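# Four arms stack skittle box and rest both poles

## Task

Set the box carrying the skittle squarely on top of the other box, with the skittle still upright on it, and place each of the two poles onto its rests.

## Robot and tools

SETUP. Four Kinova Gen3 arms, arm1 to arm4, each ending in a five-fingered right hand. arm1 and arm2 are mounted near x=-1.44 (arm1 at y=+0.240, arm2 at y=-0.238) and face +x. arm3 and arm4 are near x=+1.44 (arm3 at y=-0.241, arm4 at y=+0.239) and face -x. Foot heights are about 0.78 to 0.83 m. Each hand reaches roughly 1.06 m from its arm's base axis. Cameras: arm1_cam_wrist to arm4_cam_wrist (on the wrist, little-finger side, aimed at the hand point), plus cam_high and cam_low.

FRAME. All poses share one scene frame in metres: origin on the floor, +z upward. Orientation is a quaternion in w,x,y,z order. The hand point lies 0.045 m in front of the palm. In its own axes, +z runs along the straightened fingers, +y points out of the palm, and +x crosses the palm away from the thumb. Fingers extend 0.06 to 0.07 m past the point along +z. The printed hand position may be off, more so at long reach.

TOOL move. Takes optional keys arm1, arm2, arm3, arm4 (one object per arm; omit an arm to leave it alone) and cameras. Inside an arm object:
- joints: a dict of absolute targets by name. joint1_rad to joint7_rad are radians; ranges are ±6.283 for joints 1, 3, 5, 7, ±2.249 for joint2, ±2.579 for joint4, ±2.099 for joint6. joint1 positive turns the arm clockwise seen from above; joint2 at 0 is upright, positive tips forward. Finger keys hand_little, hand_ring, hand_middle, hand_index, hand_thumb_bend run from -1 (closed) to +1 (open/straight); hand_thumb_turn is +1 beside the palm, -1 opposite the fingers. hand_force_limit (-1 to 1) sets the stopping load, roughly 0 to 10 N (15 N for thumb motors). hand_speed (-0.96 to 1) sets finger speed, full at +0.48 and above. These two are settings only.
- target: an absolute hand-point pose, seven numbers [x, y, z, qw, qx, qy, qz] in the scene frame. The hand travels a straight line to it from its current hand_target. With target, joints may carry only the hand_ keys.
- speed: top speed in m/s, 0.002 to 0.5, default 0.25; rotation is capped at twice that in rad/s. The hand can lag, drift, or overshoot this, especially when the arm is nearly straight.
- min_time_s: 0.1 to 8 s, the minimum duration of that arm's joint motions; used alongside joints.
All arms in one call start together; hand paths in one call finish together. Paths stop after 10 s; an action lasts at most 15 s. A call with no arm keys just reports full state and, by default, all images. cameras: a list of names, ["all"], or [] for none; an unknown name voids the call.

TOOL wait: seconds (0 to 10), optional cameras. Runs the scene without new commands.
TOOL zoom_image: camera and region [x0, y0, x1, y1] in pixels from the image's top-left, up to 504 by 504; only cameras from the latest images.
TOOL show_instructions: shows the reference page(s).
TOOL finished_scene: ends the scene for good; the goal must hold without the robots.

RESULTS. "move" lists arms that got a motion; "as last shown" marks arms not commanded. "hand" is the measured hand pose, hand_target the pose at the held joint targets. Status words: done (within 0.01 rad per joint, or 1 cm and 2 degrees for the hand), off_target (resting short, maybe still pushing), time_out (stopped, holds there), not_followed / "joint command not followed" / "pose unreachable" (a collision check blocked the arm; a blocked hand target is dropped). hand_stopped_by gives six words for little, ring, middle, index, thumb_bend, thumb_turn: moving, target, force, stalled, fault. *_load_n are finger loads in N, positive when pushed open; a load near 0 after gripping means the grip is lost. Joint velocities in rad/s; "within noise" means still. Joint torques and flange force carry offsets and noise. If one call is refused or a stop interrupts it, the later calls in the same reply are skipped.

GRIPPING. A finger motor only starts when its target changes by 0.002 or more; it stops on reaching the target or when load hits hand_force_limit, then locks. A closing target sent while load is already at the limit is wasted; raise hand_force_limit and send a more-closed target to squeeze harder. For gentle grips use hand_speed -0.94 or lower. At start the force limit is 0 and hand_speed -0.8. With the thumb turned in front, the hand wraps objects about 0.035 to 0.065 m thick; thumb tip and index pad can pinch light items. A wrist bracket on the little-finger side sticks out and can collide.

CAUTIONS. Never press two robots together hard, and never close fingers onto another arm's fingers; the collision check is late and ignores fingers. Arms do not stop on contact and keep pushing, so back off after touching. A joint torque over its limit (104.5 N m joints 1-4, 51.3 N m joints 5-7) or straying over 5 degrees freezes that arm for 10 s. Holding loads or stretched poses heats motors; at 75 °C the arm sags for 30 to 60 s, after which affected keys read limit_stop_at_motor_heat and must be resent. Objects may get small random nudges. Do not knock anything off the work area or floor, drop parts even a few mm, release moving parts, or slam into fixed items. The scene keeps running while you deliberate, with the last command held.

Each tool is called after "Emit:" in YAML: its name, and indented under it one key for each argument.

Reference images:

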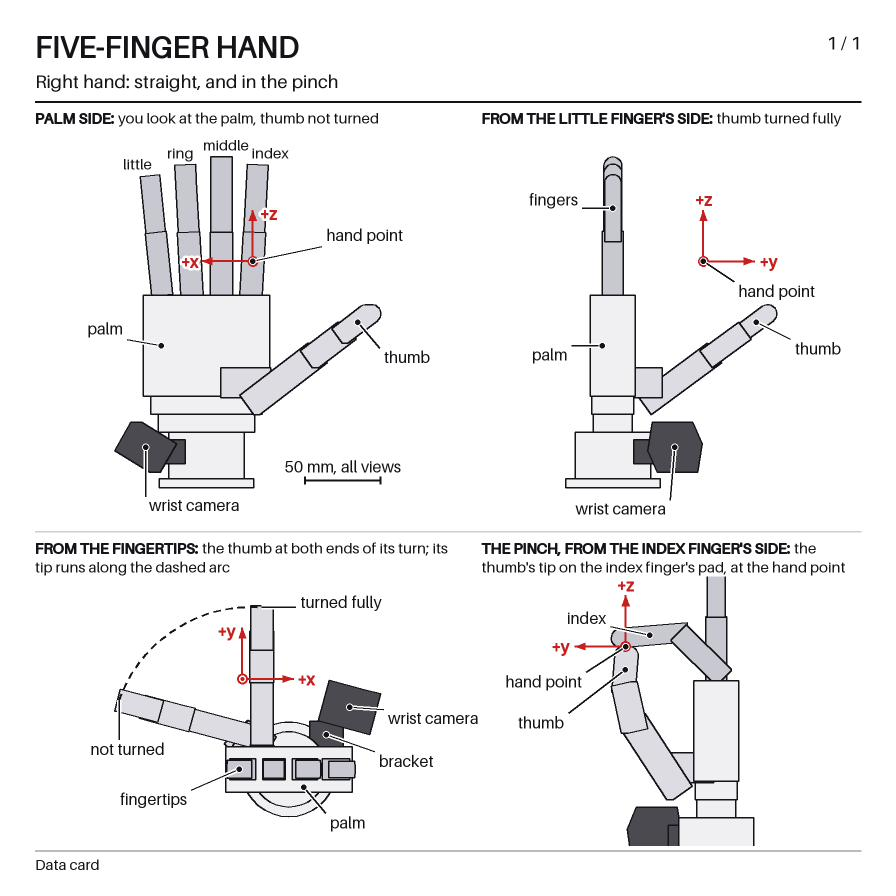

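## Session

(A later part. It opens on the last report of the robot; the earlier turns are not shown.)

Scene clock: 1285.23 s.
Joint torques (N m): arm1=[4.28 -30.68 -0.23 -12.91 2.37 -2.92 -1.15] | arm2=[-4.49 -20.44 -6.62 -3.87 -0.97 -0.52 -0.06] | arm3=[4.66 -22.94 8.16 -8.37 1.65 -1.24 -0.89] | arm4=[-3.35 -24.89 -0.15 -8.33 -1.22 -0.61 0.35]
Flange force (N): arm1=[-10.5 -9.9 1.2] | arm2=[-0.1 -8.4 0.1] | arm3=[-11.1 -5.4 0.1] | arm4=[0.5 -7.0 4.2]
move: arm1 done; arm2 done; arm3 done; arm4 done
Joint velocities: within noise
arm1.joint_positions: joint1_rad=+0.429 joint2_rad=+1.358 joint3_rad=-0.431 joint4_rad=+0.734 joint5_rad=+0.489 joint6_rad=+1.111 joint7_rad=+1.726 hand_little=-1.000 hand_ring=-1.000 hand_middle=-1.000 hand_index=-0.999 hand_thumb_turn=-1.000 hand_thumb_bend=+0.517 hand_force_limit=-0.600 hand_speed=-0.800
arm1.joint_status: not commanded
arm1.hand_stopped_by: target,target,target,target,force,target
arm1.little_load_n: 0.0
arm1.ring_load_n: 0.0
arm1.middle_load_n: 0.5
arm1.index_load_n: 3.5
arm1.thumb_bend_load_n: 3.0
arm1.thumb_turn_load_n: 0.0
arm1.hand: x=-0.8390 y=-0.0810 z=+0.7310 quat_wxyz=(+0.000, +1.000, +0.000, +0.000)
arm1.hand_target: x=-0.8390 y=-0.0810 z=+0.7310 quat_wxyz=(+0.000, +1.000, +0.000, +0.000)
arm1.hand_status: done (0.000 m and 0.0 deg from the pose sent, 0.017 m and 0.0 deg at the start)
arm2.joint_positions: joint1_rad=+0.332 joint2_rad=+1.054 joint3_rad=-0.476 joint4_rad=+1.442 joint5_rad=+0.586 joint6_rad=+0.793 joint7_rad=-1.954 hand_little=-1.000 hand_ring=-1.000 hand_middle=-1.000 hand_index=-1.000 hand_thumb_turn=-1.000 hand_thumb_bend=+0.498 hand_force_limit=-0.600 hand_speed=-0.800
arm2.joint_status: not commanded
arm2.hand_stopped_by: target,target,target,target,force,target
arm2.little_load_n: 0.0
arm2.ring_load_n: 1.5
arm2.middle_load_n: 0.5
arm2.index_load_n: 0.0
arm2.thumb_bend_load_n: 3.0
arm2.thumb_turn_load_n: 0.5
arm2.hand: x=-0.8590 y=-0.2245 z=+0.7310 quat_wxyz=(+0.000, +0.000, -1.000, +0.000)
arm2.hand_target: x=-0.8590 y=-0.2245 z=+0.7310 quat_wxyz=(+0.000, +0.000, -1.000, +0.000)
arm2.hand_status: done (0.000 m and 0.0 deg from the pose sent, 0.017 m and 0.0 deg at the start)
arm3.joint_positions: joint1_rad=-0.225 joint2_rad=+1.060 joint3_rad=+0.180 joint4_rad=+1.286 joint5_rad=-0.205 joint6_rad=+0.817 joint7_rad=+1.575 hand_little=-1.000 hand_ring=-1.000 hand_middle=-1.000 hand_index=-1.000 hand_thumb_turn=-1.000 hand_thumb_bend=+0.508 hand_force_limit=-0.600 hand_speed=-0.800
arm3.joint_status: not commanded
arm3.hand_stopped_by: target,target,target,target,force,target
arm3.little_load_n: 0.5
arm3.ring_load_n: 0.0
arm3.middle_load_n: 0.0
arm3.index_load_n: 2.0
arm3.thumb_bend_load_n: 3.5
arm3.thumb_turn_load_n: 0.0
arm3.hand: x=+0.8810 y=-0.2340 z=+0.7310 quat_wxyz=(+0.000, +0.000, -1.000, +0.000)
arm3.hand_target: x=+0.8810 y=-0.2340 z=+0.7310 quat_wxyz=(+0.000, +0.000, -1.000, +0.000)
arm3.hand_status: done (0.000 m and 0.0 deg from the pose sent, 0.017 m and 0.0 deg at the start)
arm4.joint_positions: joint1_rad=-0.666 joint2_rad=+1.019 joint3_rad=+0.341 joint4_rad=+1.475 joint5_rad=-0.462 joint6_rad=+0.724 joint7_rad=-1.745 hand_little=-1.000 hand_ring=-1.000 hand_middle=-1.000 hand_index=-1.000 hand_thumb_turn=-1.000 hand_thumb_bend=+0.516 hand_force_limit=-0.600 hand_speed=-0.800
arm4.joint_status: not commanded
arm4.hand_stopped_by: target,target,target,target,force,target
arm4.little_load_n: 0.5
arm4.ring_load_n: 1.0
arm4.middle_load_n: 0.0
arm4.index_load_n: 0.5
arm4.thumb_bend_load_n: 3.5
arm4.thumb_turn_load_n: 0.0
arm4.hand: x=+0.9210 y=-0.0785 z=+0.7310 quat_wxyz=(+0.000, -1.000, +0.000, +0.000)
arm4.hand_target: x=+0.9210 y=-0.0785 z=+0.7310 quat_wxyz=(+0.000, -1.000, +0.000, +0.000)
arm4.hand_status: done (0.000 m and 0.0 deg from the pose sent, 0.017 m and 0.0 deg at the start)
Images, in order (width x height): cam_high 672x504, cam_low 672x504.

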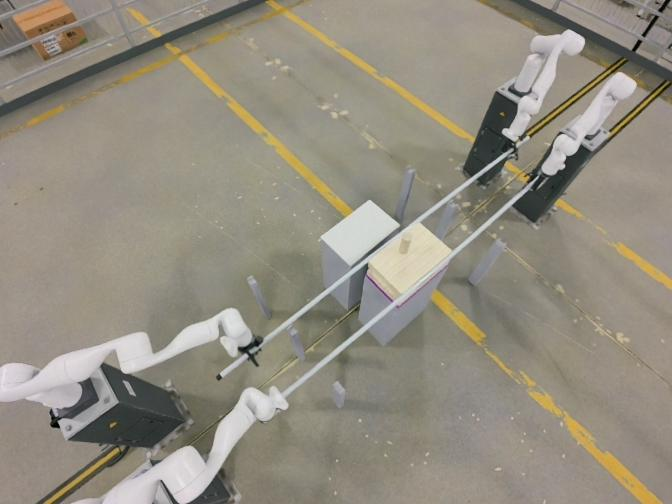

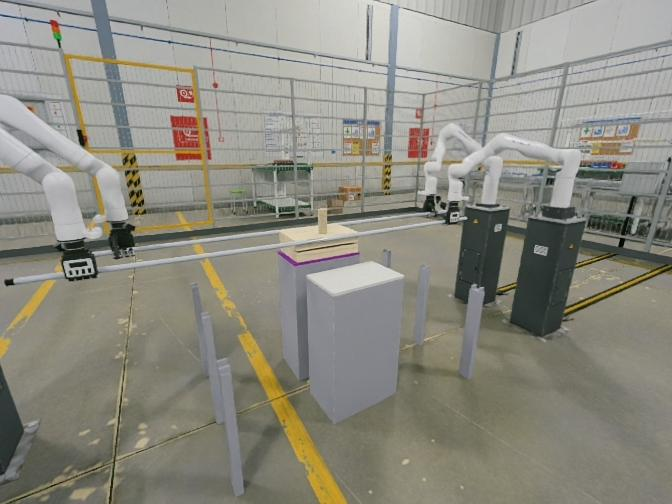

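Emit:
move:
  arm1: {"target": [-0.840, -0.080, 0.7245, 0, 1, 0, 0], "speed": 0.01}
  arm4: {"target": [0.920, -0.0775, 0.7245, 0, 1, 0, 0], "speed": 0.01}
  arm2: {"target": [-0.860, -0.2235, 0.7245, 0, 0, 1, 0], "speed": 0.01}
  arm3: {"target": [0.880, -0.233, 0.7245, 0, 0, 1, 0], "speed": 0.01}
  cameras: ["cam_high", "cam_low"]

Emit:
zoom_image:
  camera: "cam_low"
  region: [275, 215, 370, 275]

Emit:
zoom_image:
  camera: "cam_high"
  region: [355, 210, 460, 315]

Scene clock: 1299.53 s.
Joint torques (N m): arm1=[4.53 -30.4 -0.05 -12.4 2.33 -2.57 -1.17] | arm2=[-4.46 -20.36 -6.53 -3.68 -0.94 -0.44 -0.03] | arm3=[4.63 -22.76 8.1 -7.84 1.58 -0.97 -0.89] | arm4=[-3.49 -24.92 -0.36 -8.09 -1.2 -0.47 0.4]
Flange force (N): arm1=[-8.7 -9.6 1.3] | arm2=[-0.3 -8.3 0.1] | arm3=[-10.1 -5.5 0.0] | arm4=[0.1 -6.9 4.2]
move: arm1 done; arm2 done; arm3 done; arm4 done
Joint velocities: within noise
arm1.joint_positions: joint1_rad=+0.428 joint2_rad=+1.366 joint3_rad=-0.429 joint4_rad=+0.740 joint5_rad=+0.491 joint6_rad=+1.099 joint7_rad=+1.723 hand_little=-1.000 hand_ring=-1.000 hand_middle=-1.000 hand_index=-0.999 hand_thumb_turn=-1.000 hand_thumb_bend=+0.517 hand_force_limit=-0.600 hand_speed=-0.800
arm1.joint_status: not commanded
arm1.hand_stopped_by: target,target,target,target,force,target
arm1.little_load_n: 0.0
arm1.ring_load_n: 0.0
arm1.middle_load_n: 0.0
arm1.index_load_n: 3.0
arm1.thumb_bend_load_n: 3.0
arm1.thumb_turn_load_n: 0.0
arm1.hand: x=-0.8400 y=-0.0800 z=+0.7245 quat_wxyz=(+0.000, +1.000, +0.000, +0.000)
arm1.hand_target: x=-0.8400 y=-0.0800 z=+0.7245 quat_wxyz=(+0.000, +1.000, +0.000, +0.000)
arm1.hand_status: done (0.000 m and 0.0 deg from the pose sent, 0.007 m and 0.0 deg at the start)
arm2.joint_positions: joint1_rad=+0.328 joint2_rad=+1.064 joint3_rad=-0.470 joint4_rad=+1.446 joint5_rad=+0.591 joint6_rad=+0.780 joint7_rad=-1.960 hand_little=-1.000 hand_ring=-1.000 hand_middle=-1.000 hand_index=-1.000 hand_thumb_turn=-1.000 hand_thumb_bend=+0.498 hand_force_limit=-0.600 hand_speed=-0.800
arm2.joint_status: not commanded
arm2.hand_stopped_by: target,target,target,target,force,target
arm2.little_load_n: 0.5
arm2.ring_load_n: 1.0
arm2.middle_load_n: 0.5
arm2.index_load_n: 0.5
arm2.thumb_bend_load_n: 3.0
arm2.thumb_turn_load_n: 0.5
arm2.hand: x=-0.8600 y=-0.2235 z=+0.7245 quat_wxyz=(+0.000, +0.000, -1.000, +0.000)
arm2.hand_target: x=-0.8600 y=-0.2235 z=+0.7245 quat_wxyz=(+0.000, +0.000, -1.000, +0.000)
arm2.hand_status: done (0.000 m and 0.0 deg from the pose sent, 0.007 m and 0.0 deg at the start)
arm3.joint_positions: joint1_rad=-0.222 joint2_rad=+1.073 joint3_rad=+0.178 joint4_rad=+1.281 joint5_rad=-0.206 joint6_rad=+0.809 joint7_rad=+1.578 hand_little=-1.000 hand_ring=-1.000 hand_middle=-1.000 hand_index=-1.000 hand_thumb_turn=-1.000 hand_thumb_bend=+0.508 hand_force_limit=-0.600 hand_speed=-0.800
arm3.joint_status: not commanded
arm3.hand_stopped_by: target,target,target,target,force,target
arm3.little_load_n: 0.5
arm3.ring_load_n: 0.0
arm3.middle_load_n: 0.0
arm3.index_load_n: 2.0
arm3.thumb_bend_load_n: 3.5
arm3.thumb_turn_load_n: 0.0
arm3.hand: x=+0.8800 y=-0.2330 z=+0.7245 quat_wxyz=(+0.000, +0.000, -1.000, +0.000)
arm3.hand_target: x=+0.8800 y=-0.2330 z=+0.7245 quat_wxyz=(+0.000, +0.000, -1.000, +0.000)
arm3.hand_status: done (0.000 m and 0.0 deg from the pose sent, 0.007 m and 0.0 deg at the start)
arm4.joint_positions: joint1_rad=-0.661 joint2_rad=+1.031 joint3_rad=+0.337 joint4_rad=+1.473 joint5_rad=-0.465 joint6_rad=+0.714 joint7_rad=-1.741 hand_little=-1.000 hand_ring=-1.000 hand_middle=-1.000 hand_index=-1.000 hand_thumb_turn=-1.000 hand_thumb_bend=+0.516 hand_force_limit=-0.600 hand_speed=-0.800
arm4.joint_status: not commanded
arm4.hand_stopped_by: target,target,target,target,force,target
arm4.little_load_n: 0.0
arm4.ring_load_n: 1.0
arm4.middle_load_n: 0.0
arm4.index_load_n: 0.5
arm4.thumb_bend_load_n: 3.0
arm4.thumb_turn_load_n: 0.0
arm4.hand: x=+0.9200 y=-0.0775 z=+0.7245 quat_wxyz=(+0.000, -1.000, +0.000, +0.000)
arm4.hand_target: x=+0.9200 y=-0.0775 z=+0.7245 quat_wxyz=(+0.000, -1.000, +0.000, +0.000)
arm4.hand_status: done (0.000 m and 0.0 deg from the pose sent, 0.007 m and 0.0 deg at the start)
Images, in order (width x height): cam_high 672x504, cam_low 672x504.

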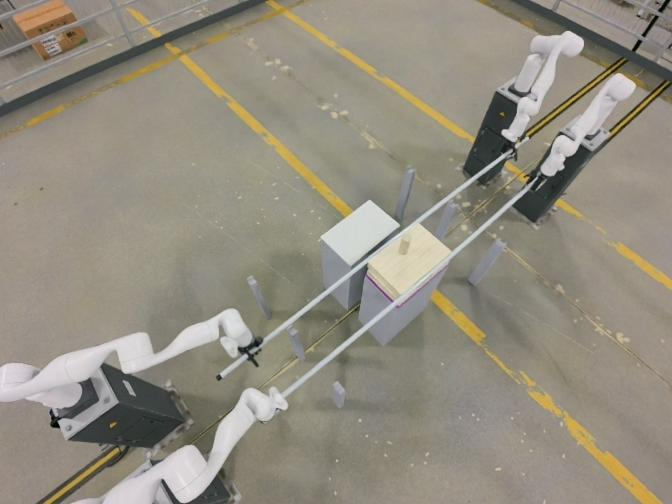

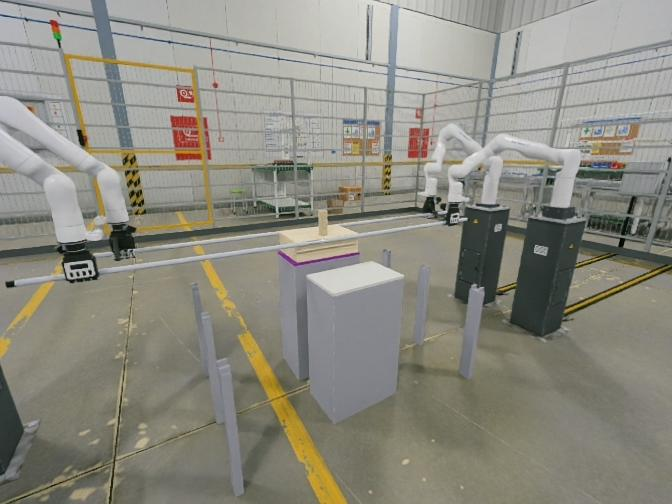

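Scaled by 5.305.

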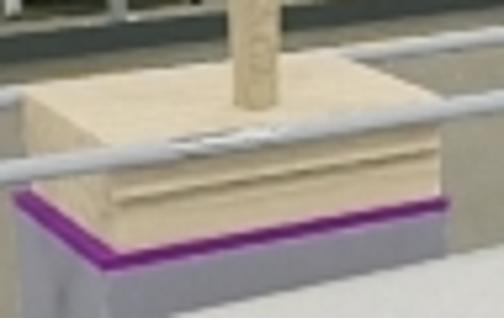

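Scaled by 4.800.

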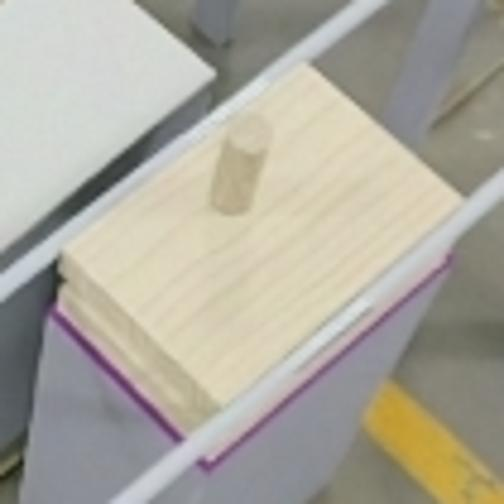

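Emit:
move:
  arm1: {"target": [-0.839, -0.080, 0.7205, 0, 1, 0, 0], "speed": 0.01}
  arm4: {"target": [0.921, -0.0775, 0.7205, 0, 1, 0, 0], "speed": 0.01}
  arm2: {"target": [-0.859, -0.2235, 0.7205, 0, 0, 1, 0], "speed": 0.01}
  arm3: {"target": [0.881, -0.233, 0.7205, 0, 0, 1, 0], "speed": 0.01}
  cameras: ["cam_high", "cam_low"]

Emit:
zoom_image:
  camera: "cam_low"
  region: [275, 215, 370, 275]

Emit:
zoom_image:
  camera: "cam_high"
  region: [355, 210, 460, 315]

Scene clock: 1312.63 s.
Joint torques (N m): arm1=[4.38 -30.53 -0.05 -12.51 2.32 -2.54 -1.12] | arm2=[-4.39 -20.42 -6.47 -3.57 -0.94 -0.43 -0.05] | arm3=[4.62 -22.91 8.14 -8.06 1.59 -1.1 -0.89] | arm4=[-3.63 -24.85 -0.47 -7.94 -1.19 -0.35 0.37]
Flange force (N): arm1=[-9.7 -9.8 1.3] | arm2=[-0.6 -8.2 0.1] | arm3=[-10.7 -5.4 0.0] | arm4=[-0.1 -7.2 4.3]
move: arm1 done; arm2 done; arm3 done; arm4 done
Joint velocities: within noise
arm1.joint_positions: joint1_rad=+0.426 joint2_rad=+1.375 joint3_rad=-0.429 joint4_rad=+0.730 joint5_rad=+0.492 joint6_rad=+1.099 joint7_rad=+1.724 hand_little=-1.000 hand_ring=-1.000 hand_middle=-1.000 hand_index=-0.999 hand_thumb_turn=-1.000 hand_thumb_bend=+0.517 hand_force_limit=-0.600 hand_speed=-0.800
arm1.joint_status: not commanded
arm1.hand_stopped_by: target,target,target,target,force,target
arm1.little_load_n: 0.0
arm1.ring_load_n: 0.0
arm1.middle_load_n: 0.5
arm1.index_load_n: 3.0
arm1.thumb_bend_load_n: 3.0
arm1.thumb_turn_load_n: 0.0
arm1.hand: x=-0.8390 y=-0.0800 z=+0.7205 quat_wxyz=(+0.000, +1.000, +0.000, +0.000)
arm1.hand_target: x=-0.8390 y=-0.0800 z=+0.7205 quat_wxyz=(+0.000, +1.000, +0.000, +0.000)
arm1.hand_status: done (0.000 m and 0.0 deg from the pose sent, 0.004 m and 0.0 deg at the start)
arm2.joint_positions: joint1_rad=+0.326 joint2_rad=+1.072 joint3_rad=-0.467 joint4_rad=+1.441 joint5_rad=+0.594 joint6_rad=+0.776 joint7_rad=-1.961 hand_little=-1.000 hand_ring=-1.000 hand_middle=-1.000 hand_index=-1.000 hand_thumb_turn=-1.000 hand_thumb_bend=+0.498 hand_force_limit=-0.600 hand_speed=-0.800
arm2.joint_status: not commanded
arm2.hand_stopped_by: target,target,target,target,force,target
arm2.little_load_n: 0.5
arm2.ring_load_n: 1.5
arm2.middle_load_n: 0.5
arm2.index_load_n: 0.0
arm2.thumb_bend_load_n: 3.5
arm2.thumb_turn_load_n: 0.5
arm2.hand: x=-0.8590 y=-0.2235 z=+0.7205 quat_wxyz=(+0.000, +0.000, -1.000, +0.000)
arm2.hand_target: x=-0.8590 y=-0.2235 z=+0.7205 quat_wxyz=(+0.000, +0.000, -1.000, +0.000)
arm2.hand_status: done (0.000 m and 0.0 deg from the pose sent, 0.004 m and 0.0 deg at the start)
arm3.joint_positions: joint1_rad=-0.222 joint2_rad=+1.078 joint3_rad=+0.177 joint4_rad=+1.285 joint5_rad=-0.207 joint6_rad=+0.799 joint7_rad=+1.578 hand_little=-1.000 hand_ring=-1.000 hand_middle=-1.000 hand_index=-1.000 hand_thumb_turn=-1.000 hand_thumb_bend=+0.508 hand_force_limit=-0.600 hand_speed=-0.800
arm3.joint_status: not commanded
arm3.hand_stopped_by: target,target,target,target,force,target
arm3.little_load_n: 0.5
arm3.ring_load_n: 0.0
arm3.middle_load_n: 0.0
arm3.index_load_n: 2.0
arm3.thumb_bend_load_n: 3.5
arm3.thumb_turn_load_n: 0.0
arm3.hand: x=+0.8810 y=-0.2330 z=+0.7205 quat_wxyz=(+0.000, +0.000, -1.000, +0.000)
arm3.hand_target: x=+0.8810 y=-0.2330 z=+0.7205 quat_wxyz=(+0.000, +0.000, -1.000, +0.000)
arm3.hand_status: done (0.000 m and 0.0 deg from the pose sent, 0.004 m and 0.0 deg at the start)
arm4.joint_positions: joint1_rad=-0.661 joint2_rad=+1.037 joint3_rad=+0.333 joint4_rad=+1.476 joint5_rad=-0.468 joint6_rad=+0.705 joint7_rad=-1.739 hand_little=-1.000 hand_ring=-1.000 hand_middle=-1.000 hand_index=-1.000 hand_thumb_turn=-1.000 hand_thumb_bend=+0.516 hand_force_limit=-0.600 hand_speed=-0.800
arm4.joint_status: not commanded
arm4.hand_stopped_by: target,target,target,target,force,target
arm4.little_load_n: 0.0
arm4.ring_load_n: 1.0
arm4.middle_load_n: 0.0
arm4.index_load_n: 0.0
arm4.thumb_bend_load_n: 3.0
arm4.thumb_turn_load_n: 0.0
arm4.hand: x=+0.9210 y=-0.0775 z=+0.7205 quat_wxyz=(+0.000, -1.000, +0.000, +0.000)
arm4.hand_target: x=+0.9210 y=-0.0775 z=+0.7205 quat_wxyz=(+0.000, -1.000, +0.000, +0.000)
arm4.hand_status: done (0.000 m and 0.0 deg from the pose sent, 0.004 m and 0.0 deg at the start)
Images, in order (width x height): cam_high 672x504, cam_low 672x504.

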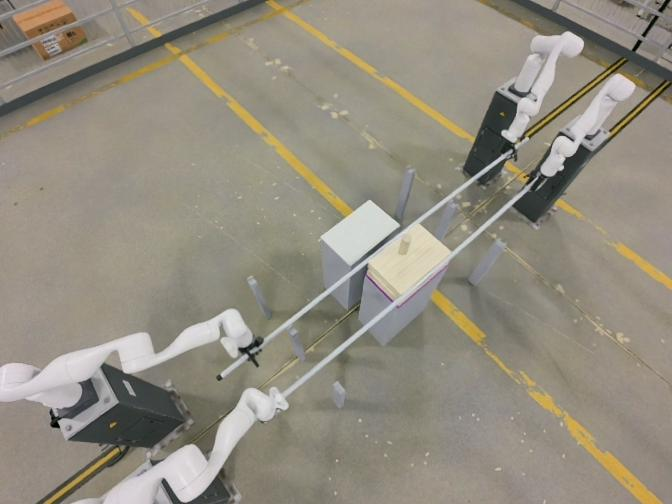

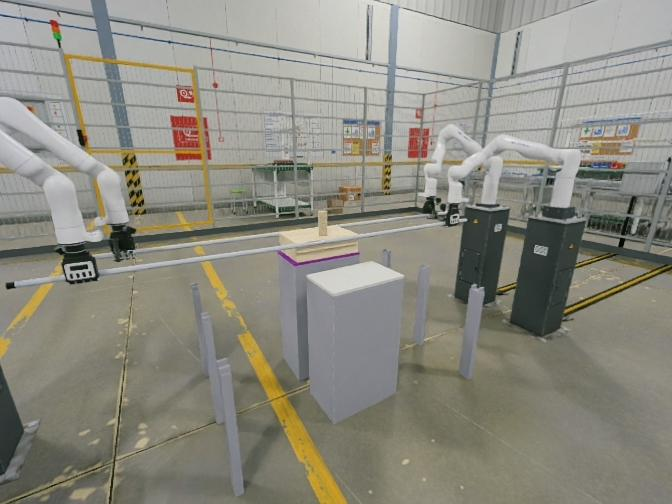

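Scaled by 5.305.

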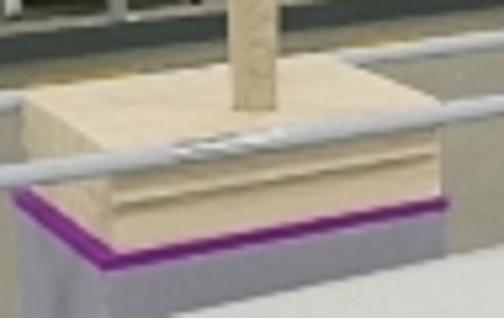

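Scaled by 4.800.

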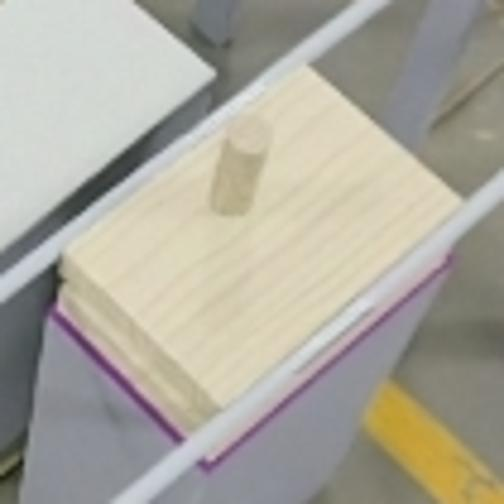

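Emit:
move:
  arm1: {"target": [-0.839, -0.080, 0.7165, 0, 1, 0, 0], "speed": 0.01}
  arm4: {"target": [0.921, -0.0775, 0.7165, 0, 1, 0, 0], "speed": 0.01}
  arm2: {"target": [-0.859, -0.2235, 0.7165, 0, 0, 1, 0], "speed": 0.01}
  arm3: {"target": [0.881, -0.233, 0.7165, 0, 0, 1, 0], "speed": 0.01}
  cameras: ["cam_high", "cam_low"]

Emit:
zoom_image:
  camera: "cam_low"
  region: [275, 215, 370, 275]

Scene clock: 1321.43 s.
Joint torques (N m): arm1=[4.64 -28.53 0.14 -11.88 2.21 -2.72 -1.29] | arm2=[-4.75 -19.68 -6.56 -3.19 -0.87 -0.42 0.05] | arm3=[4.98 -21.35 8.17 -7.45 1.49 -1.12 -1.02] | arm4=[-3.45 -23.55 -0.42 -7.72 -1.05 -0.56 0.45]
Flange force (N): arm1=[-9.4 -9.7 -1.9] | arm2=[-0.5 -8.7 -1.2] | arm3=[-11.0 -5.8 -2.8] | arm4=[0.8 -7.1 1.5]
move: arm1 done; arm2 done; arm3 done; arm4 done
Joint velocities: within noise
arm1.joint_positions: joint1_rad=+0.426 joint2_rad=+1.382 joint3_rad=-0.428 joint4_rad=+0.726 joint5_rad=+0.493 joint6_rad=+1.095 joint7_rad=+1.725 hand_little=-1.000 hand_ring=-1.000 hand_middle=-1.000 hand_index=-0.999 hand_thumb_turn=-1.000 hand_thumb_bend=+0.517 hand_force_limit=-0.600 hand_speed=-0.800
arm1.joint_status: not commanded
arm1.hand_stopped_by: target,target,target,target,force,target
arm1.little_load_n: 0.0
arm1.ring_load_n: 0.0
arm1.middle_load_n: 0.0
arm1.index_load_n: 3.0
arm1.thumb_bend_load_n: 3.0
arm1.thumb_turn_load_n: 0.0
arm1.hand: x=-0.8390 y=-0.0800 z=+0.7165 quat_wxyz=(+0.000, +1.000, +0.000, +0.000)
arm1.hand_target: x=-0.8390 y=-0.0800 z=+0.7165 quat_wxyz=(+0.000, +1.000, +0.000, +0.000)
arm1.hand_status: done (0.000 m and 0.0 deg from the pose sent, 0.004 m and 0.0 deg at the start)
arm2.joint_positions: joint1_rad=+0.324 joint2_rad=+1.079 joint3_rad=-0.464 joint4_rad=+1.440 joint5_rad=+0.597 joint6_rad=+0.769 joint7_rad=-1.963 hand_little=-1.000 hand_ring=-1.000 hand_middle=-1.000 hand_index=-1.000 hand_thumb_turn=-1.000 hand_thumb_bend=+0.498 hand_force_limit=-0.600 hand_speed=-0.800
arm2.joint_status: not commanded
arm2.hand_stopped_by: target,target,target,target,force,target
arm2.little_load_n: 0.5
arm2.ring_load_n: 1.5
arm2.middle_load_n: 0.5
arm2.index_load_n: 0.0
arm2.thumb_bend_load_n: 3.0
arm2.thumb_turn_load_n: 0.5
arm2.hand: x=-0.8590 y=-0.2235 z=+0.7165 quat_wxyz=(+0.000, +0.000, -1.000, +0.000)
arm2.hand_target: x=-0.8590 y=-0.2235 z=+0.7165 quat_wxyz=(+0.000, +0.000, -1.000, +0.000)
arm2.hand_status: done (0.000 m and 0.0 deg from the pose sent, 0.004 m and 0.0 deg at the start)
arm3.joint_positions: joint1_rad=-0.221 joint2_rad=+1.085 joint3_rad=+0.176 joint4_rad=+1.285 joint5_rad=-0.208 joint6_rad=+0.793 joint7_rad=+1.579 hand_little=-1.000 hand_ring=-1.000 hand_middle=-1.000 hand_index=-1.000 hand_thumb_turn=-1.000 hand_thumb_bend=+0.508 hand_force_limit=-0.600 hand_speed=-0.800
arm3.joint_status: not commanded
arm3.hand_stopped_by: target,target,target,target,force,target
arm3.little_load_n: 0.5
arm3.ring_load_n: 0.5
arm3.middle_load_n: 0.0
arm3.index_load_n: 2.0
arm3.thumb_bend_load_n: 3.5
arm3.thumb_turn_load_n: 0.0
arm3.hand: x=+0.8810 y=-0.2330 z=+0.7165 quat_wxyz=(+0.000, +0.000, -1.000, +0.000)
arm3.hand_target: x=+0.8810 y=-0.2330 z=+0.7165 quat_wxyz=(+0.000, +0.000, -1.000, +0.000)
arm3.hand_status: done (0.000 m and 0.0 deg from the pose sent, 0.004 m and 0.0 deg at the start)
arm4.joint_positions: joint1_rad=-0.659 joint2_rad=+1.044 joint3_rad=+0.331 joint4_rad=+1.475 joint5_rad=-0.470 joint6_rad=+0.698 joint7_rad=-1.738 hand_little=-1.000 hand_ring=-1.000 hand_middle=-1.000 hand_index=-1.000 hand_thumb_turn=-1.000 hand_thumb_bend=+0.516 hand_force_limit=-0.600 hand_speed=-0.800
arm4.joint_status: not commanded
arm4.hand_stopped_by: target,target,target,target,force,target
arm4.little_load_n: 0.0
arm4.ring_load_n: 0.5
arm4.middle_load_n: 0.0
arm4.index_load_n: 0.0
arm4.thumb_bend_load_n: 3.0
arm4.thumb_turn_load_n: 0.0
arm4.hand: x=+0.9210 y=-0.0775 z=+0.7165 quat_wxyz=(+0.000, -1.000, +0.000, +0.000)
arm4.hand_target: x=+0.9210 y=-0.0775 z=+0.7165 quat_wxyz=(+0.000, -1.000, +0.000, +0.000)
arm4.hand_status: done (0.000 m and 0.0 deg from the pose sent, 0.004 m and 0.0 deg at the start)
Images, in order (width x height): cam_high 672x504, cam_low 672x504.

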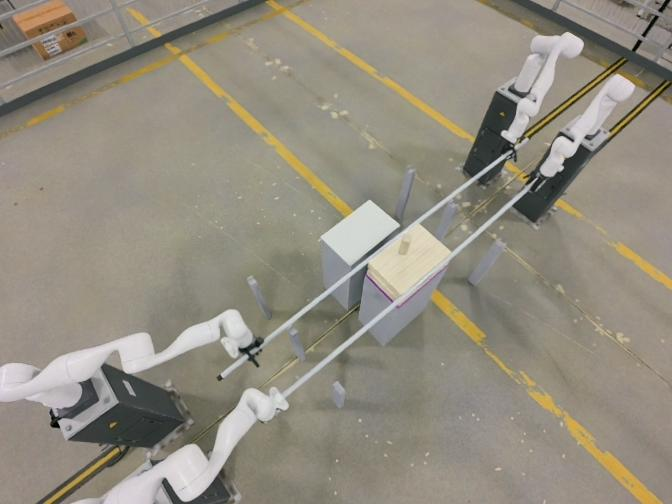

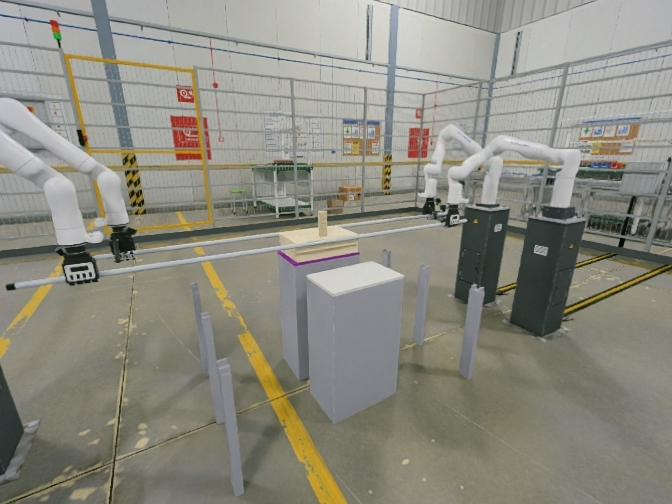

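Scaled by 5.305.

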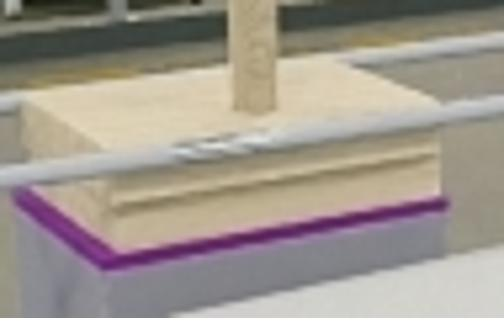

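Emit:
move:
  arm1: {"target": [-0.839, -0.080, 0.7187, 0, 1, 0, 0], "speed": 0.01}
  arm4: {"target": [0.921, -0.0775, 0.7187, 0, 1, 0, 0], "speed": 0.01}
  arm2: {"target": [-0.859, -0.2235, 0.7187, 0, 0, 1, 0], "speed": 0.01}
  arm3: {"target": [0.881, -0.233, 0.7187, 0, 0, 1, 0], "speed": 0.01}
  cameras: []

Emit:
move:
  arm1: {"target": [-0.839, -0.067, 0.7187, 0, 1, 0, 0], "speed": 0.015}
  arm4: {"target": [0.921, -0.0645, 0.7187, 0, 1, 0, 0], "speed": 0.015}
  arm2: {"target": [-0.859, -0.2365, 0.7187, 0, 0, 1, 0], "speed": 0.015}
  arm3: {"target": [0.881, -0.246, 0.7187, 0, 0, 1, 0], "speed": 0.015}
  cameras: ["cam_high", "cam_low"]

Emit:
zoom_image:
  camera: "cam_low"
  region: [275, 215, 370, 275]

Emit:
zoom_image:
  camera: "cam_high"
  region: [355, 210, 460, 315]

Scene clock: 1338.30 s.
Joint torques (N m): arm1=[4.36 -29.78 -0.09 -12.25 2.22 -2.67 -1.18] | arm2=[-4.66 -20.87 -6.76 -4.27 -0.8 -0.83 -0.04] | arm3=[4.71 -22.82 8.19 -8.11 1.58 -1.2 -0.88] | arm4=[-3.51 -24.23 -0.51 -7.74 -1.16 -0.4 0.38]
Flange force (N): arm1=[-9.5 -9.6 0.1] | arm2=[0.9 -8.5 0.1] | arm3=[-11.0 -5.6 -0.4] | arm4=[0.1 -7.0 3.0]
move: arm1 done; arm2 done; arm3 done; arm4 done
Joint velocities: within noise
arm1.joint_positions: joint1_rad=+0.426 joint2_rad=+1.378 joint3_rad=-0.428 joint4_rad=+0.728 joint5_rad=+0.492 joint6_rad=+1.097 joint7_rad=+1.725 hand_little=-1.000 hand_ring=-1.000 hand_middle=-1.000 hand_index=-0.999 hand_thumb_turn=-1.000 hand_thumb_bend=+0.517 hand_force_limit=-0.600 hand_speed=-0.800
arm1.joint_status: not commanded
arm1.hand_stopped_by: target,target,target,target,force,target
arm1.little_load_n: 0.0
arm1.ring_load_n: 0.0
arm1.middle_load_n: 0.0
arm1.index_load_n: 2.5
arm1.thumb_bend_load_n: 3.0
arm1.thumb_turn_load_n: 0.5
arm1.hand: x=-0.8390 y=-0.0800 z=+0.7187 quat_wxyz=(+0.000, +1.000, +0.000, +0.000)
arm1.hand_target: x=-0.8390 y=-0.0800 z=+0.7187 quat_wxyz=(+0.000, +1.000, +0.000, +0.000)
arm1.hand_status: done (0.000 m and 0.0 deg from the pose sent, 0.002 m and 0.0 deg at the start)
arm2.joint_positions: joint1_rad=+0.325 joint2_rad=+1.075 joint3_rad=-0.466 joint4_rad=+1.441 joint5_rad=+0.595 joint6_rad=+0.773 joint7_rad=-1.962 hand_little=-1.000 hand_ring=-1.000 hand_middle=-1.000 hand_index=-1.000 hand_thumb_turn=-1.000 hand_thumb_bend=+0.498 hand_force_limit=-0.600 hand_speed=-0.800
arm2.joint_status: not commanded
arm2.hand_stopped_by: target,target,target,target,force,target
arm2.little_load_n: 0.5
arm2.ring_load_n: 1.5
arm2.middle_load_n: 0.5
arm2.index_load_n: 0.0
arm2.thumb_bend_load_n: 3.0
arm2.thumb_turn_load_n: 0.5
arm2.hand: x=-0.8590 y=-0.2235 z=+0.7187 quat_wxyz=(+0.000, +0.000, -1.000, +0.000)
arm2.hand_target: x=-0.8590 y=-0.2235 z=+0.7187 quat_wxyz=(+0.000, +0.000, -1.000, +0.000)
arm2.hand_status: done (0.000 m and 0.0 deg from the pose sent, 0.002 m and 0.0 deg at the start)
arm3.joint_positions: joint1_rad=-0.222 joint2_rad=+1.081 joint3_rad=+0.177 joint4_rad=+1.285 joint5_rad=-0.207 joint6_rad=+0.796 joint7_rad=+1.579 hand_little=-1.000 hand_ring=-1.000 hand_middle=-1.000 hand_index=-1.000 hand_thumb_turn=-1.000 hand_thumb_bend=+0.508 hand_force_limit=-0.600 hand_speed=-0.800
arm3.joint_status: not commanded
arm3.hand_stopped_by: target,target,target,target,force,target
arm3.little_load_n: 0.5
arm3.ring_load_n: 0.0
arm3.middle_load_n: 0.0
arm3.index_load_n: 1.5
arm3.thumb_bend_load_n: 3.5
arm3.thumb_turn_load_n: 0.0
arm3.hand: x=+0.8810 y=-0.2330 z=+0.7187 quat_wxyz=(+0.000, +0.000, -1.000, +0.000)
arm3.hand_target: x=+0.8810 y=-0.2330 z=+0.7187 quat_wxyz=(+0.000, +0.000, -1.000, +0.000)
arm3.hand_status: done (0.000 m and 0.0 deg from the pose sent, 0.002 m and 0.0 deg at the start)
arm4.joint_positions: joint1_rad=-0.660 joint2_rad=+1.040 joint3_rad=+0.332 joint4_rad=+1.475 joint5_rad=-0.469 joint6_rad=+0.702 joint7_rad=-1.738 hand_little=-1.000 hand_ring=-1.000 hand_middle=-1.000 hand_index=-1.000 hand_thumb_turn=-1.000 hand_thumb_bend=+0.516 hand_force_limit=-0.600 hand_speed=-0.800
arm4.joint_status: not commanded
arm4.hand_stopped_by: target,target,target,target,force,target
arm4.little_load_n: 0.0
arm4.ring_load_n: 1.0
arm4.middle_load_n: 0.0
arm4.index_load_n: 0.0
arm4.thumb_bend_load_n: 3.0
arm4.thumb_turn_load_n: 0.0
arm4.hand: x=+0.9210 y=-0.0775 z=+0.7187 quat_wxyz=(+0.000, -1.000, +0.000, +0.000)
arm4.hand_target: x=+0.9210 y=-0.0775 z=+0.7187 quat_wxyz=(+0.000, -1.000, +0.000, +0.000)
arm4.hand_status: done (0.000 m and 0.0 deg from the pose sent, 0.002 m and 0.0 deg at the start)

Scene clock: 1339.67 s.
Joint torques (N m): arm1=[-0.92 -24.96 -3.04 -5.61 0.18 0.49 -0.26] | arm2=[0.26 -21.91 -2.28 -6.27 0.49 -0.38 -0.58] | arm3=[-2.13 -21.78 2.05 -6.66 0.13 0.26 0.01] | arm4=[-0.04 -22.26 2.56 -4.37 -0.13 0.45 -0.04]
Flange force (N): arm1=[0.9 1.6 0.5] | arm2=[3.1 -0.3 -0.4] | arm3=[-5.8 4.2 -0.7] | arm4=[-2.2 0.3 3.5]
move: arm1 done; arm2 done; arm3 done; arm4 done
Joint velocities: within noise
arm1.joint_positions: joint1_rad=+0.413 joint2_rad=+1.365 joint3_rad=-0.426 joint4_rad=+0.764 joint5_rad=+0.494 joint6_rad=+1.077 joint7_rad=+1.697 hand_little=-1.000 hand_ring=-1.000 hand_middle=-1.000 hand_index=-1.000 hand_thumb_turn=-1.000 hand_thumb_bend=+0.517 hand_force_limit=-0.600 hand_speed=-0.800
arm1.joint_status: not commanded
arm1.hand_stopped_by: target,target,target,target,force,target
arm1.little_load_n: 0.5
arm1.ring_load_n: 0.0
arm1.middle_load_n: 0.0
arm1.index_load_n: 0.5
arm1.thumb_bend_load_n: 3.0
arm1.thumb_turn_load_n: 0.0
arm1.hand: x=-0.8390 y=-0.0670 z=+0.7187 quat_wxyz=(+0.000, +1.000, +0.000, +0.000)
arm1.hand_target: x=-0.8390 y=-0.0670 z=+0.7187 quat_wxyz=(+0.000, +1.000, +0.000, +0.000)
arm1.hand_status: done (0.000 m and 0.0 deg from the pose sent, 0.013 m and 0.0 deg at the start)
arm2.joint_positions: joint1_rad=+0.349 joint2_rad=+1.078 joint3_rad=-0.468 joint4_rad=+1.435 joint5_rad=+0.596 joint6_rad=+0.777 joint7_rad=-1.938 hand_little=-1.000 hand_ring=-1.000 hand_middle=-1.000 hand_index=-1.000 hand_thumb_turn=-1.000 hand_thumb_bend=+0.498 hand_force_limit=-0.600 hand_speed=-0.800
arm2.joint_status: not commanded
arm2.hand_stopped_by: target,target,target,target,force,target
arm2.little_load_n: 0.5
arm2.ring_load_n: 0.5
arm2.middle_load_n: 0.5
arm2.index_load_n: 0.5
arm2.thumb_bend_load_n: 3.0
arm2.thumb_turn_load_n: 0.5
arm2.hand: x=-0.8590 y=-0.2365 z=+0.7187 quat_wxyz=(+0.000, +0.000, -1.000, +0.000)
arm2.hand_target: x=-0.8590 y=-0.2365 z=+0.7187 quat_wxyz=(+0.000, +0.000, -1.000, +0.000)
arm2.hand_status: done (0.000 m and 0.0 deg from the pose sent, 0.013 m and 0.0 deg at the start)
arm3.joint_positions: joint1_rad=-0.244 joint2_rad=+1.084 joint3_rad=+0.179 joint4_rad=+1.279 joint5_rad=-0.210 joint6_rad=+0.801 joint7_rad=+1.558 hand_little=-1.000 hand_ring=-1.000 hand_middle=-1.000 hand_index=-1.000 hand_thumb_turn=-1.000 hand_thumb_bend=+0.508 hand_force_limit=-0.600 hand_speed=-0.800
arm3.joint_status: not commanded
arm3.hand_stopped_by: target,target,target,target,force,target
arm3.little_load_n: 0.5
arm3.ring_load_n: 0.0
arm3.middle_load_n: 0.0
arm3.index_load_n: 0.0
arm3.thumb_bend_load_n: 3.5
arm3.thumb_turn_load_n: 0.0
arm3.hand: x=+0.8810 y=-0.2460 z=+0.7187 quat_wxyz=(+0.000, +0.000, -1.000, +0.000)
arm3.hand_target: x=+0.8810 y=-0.2460 z=+0.7187 quat_wxyz=(+0.000, +0.000, -1.000, +0.000)
arm3.hand_status: done (0.000 m and 0.0 deg from the pose sent, 0.013 m and 0.0 deg at the start)
arm4.joint_positions: joint1_rad=-0.639 joint2_rad=+1.031 joint3_rad=+0.327 joint4_rad=+1.499 joint5_rad=-0.468 joint6_rad=+0.686 joint7_rad=-1.714 hand_little=-1.000 hand_ring=-1.000 hand_middle=-1.000 hand_index=-1.000 hand_thumb_turn=-1.000 hand_thumb_bend=+0.516 hand_force_limit=-0.600 hand_speed=-0.800
arm4.joint_status: not commanded
arm4.hand_stopped_by: target,target,target,target,force,target
arm4.little_load_n: 0.5
arm4.ring_load_n: 0.0
arm4.middle_load_n: 0.0
arm4.index_load_n: 0.5
arm4.thumb_bend_load_n: 3.0
arm4.thumb_turn_load_n: 0.0
arm4.hand: x=+0.9210 y=-0.0645 z=+0.7187 quat_wxyz=(+0.000, -1.000, +0.000, +0.000)
arm4.hand_target: x=+0.9210 y=-0.0645 z=+0.7187 quat_wxyz=(+0.000, -1.000, +0.000, +0.000)
arm4.hand_status: done (0.000 m and 0.0 deg from the pose sent, 0.013 m and 0.0 deg at the start)
Images, in order (width x height): cam_high 672x504, cam_low 672x504.

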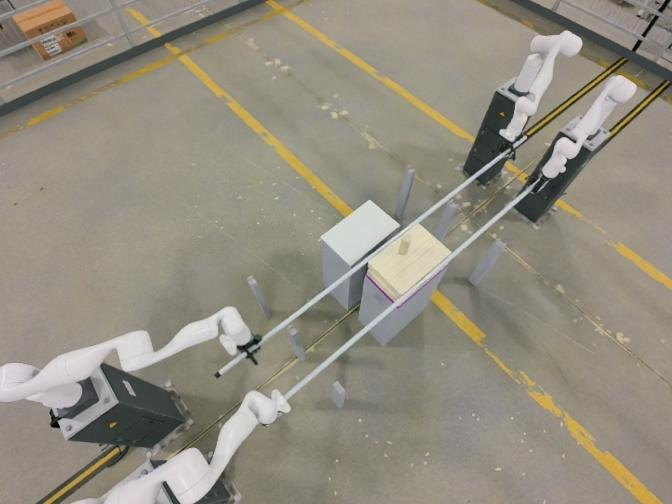

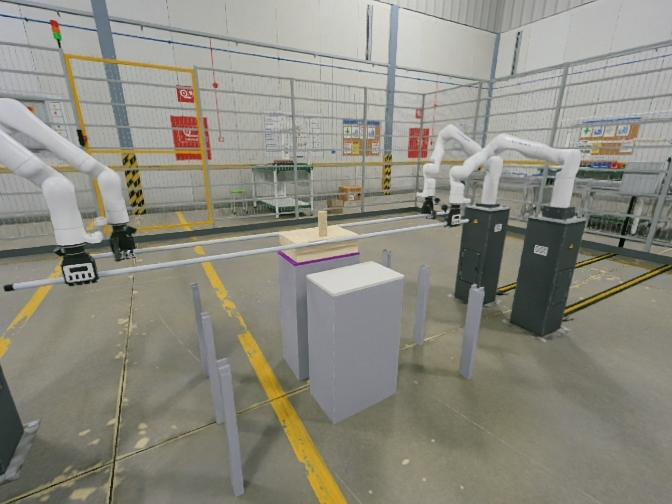

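Scaled by 5.305.

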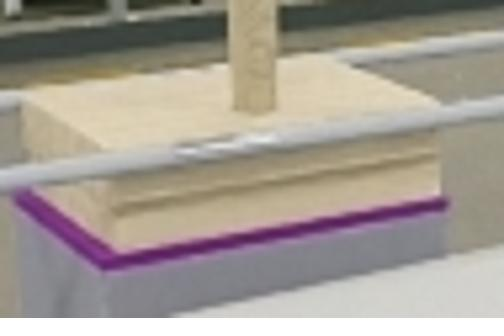

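Scaled by 4.800.

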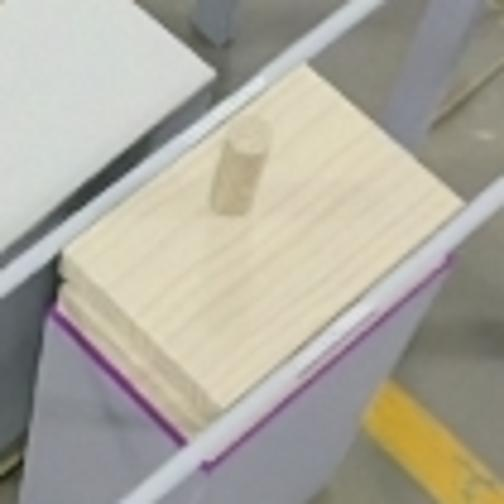

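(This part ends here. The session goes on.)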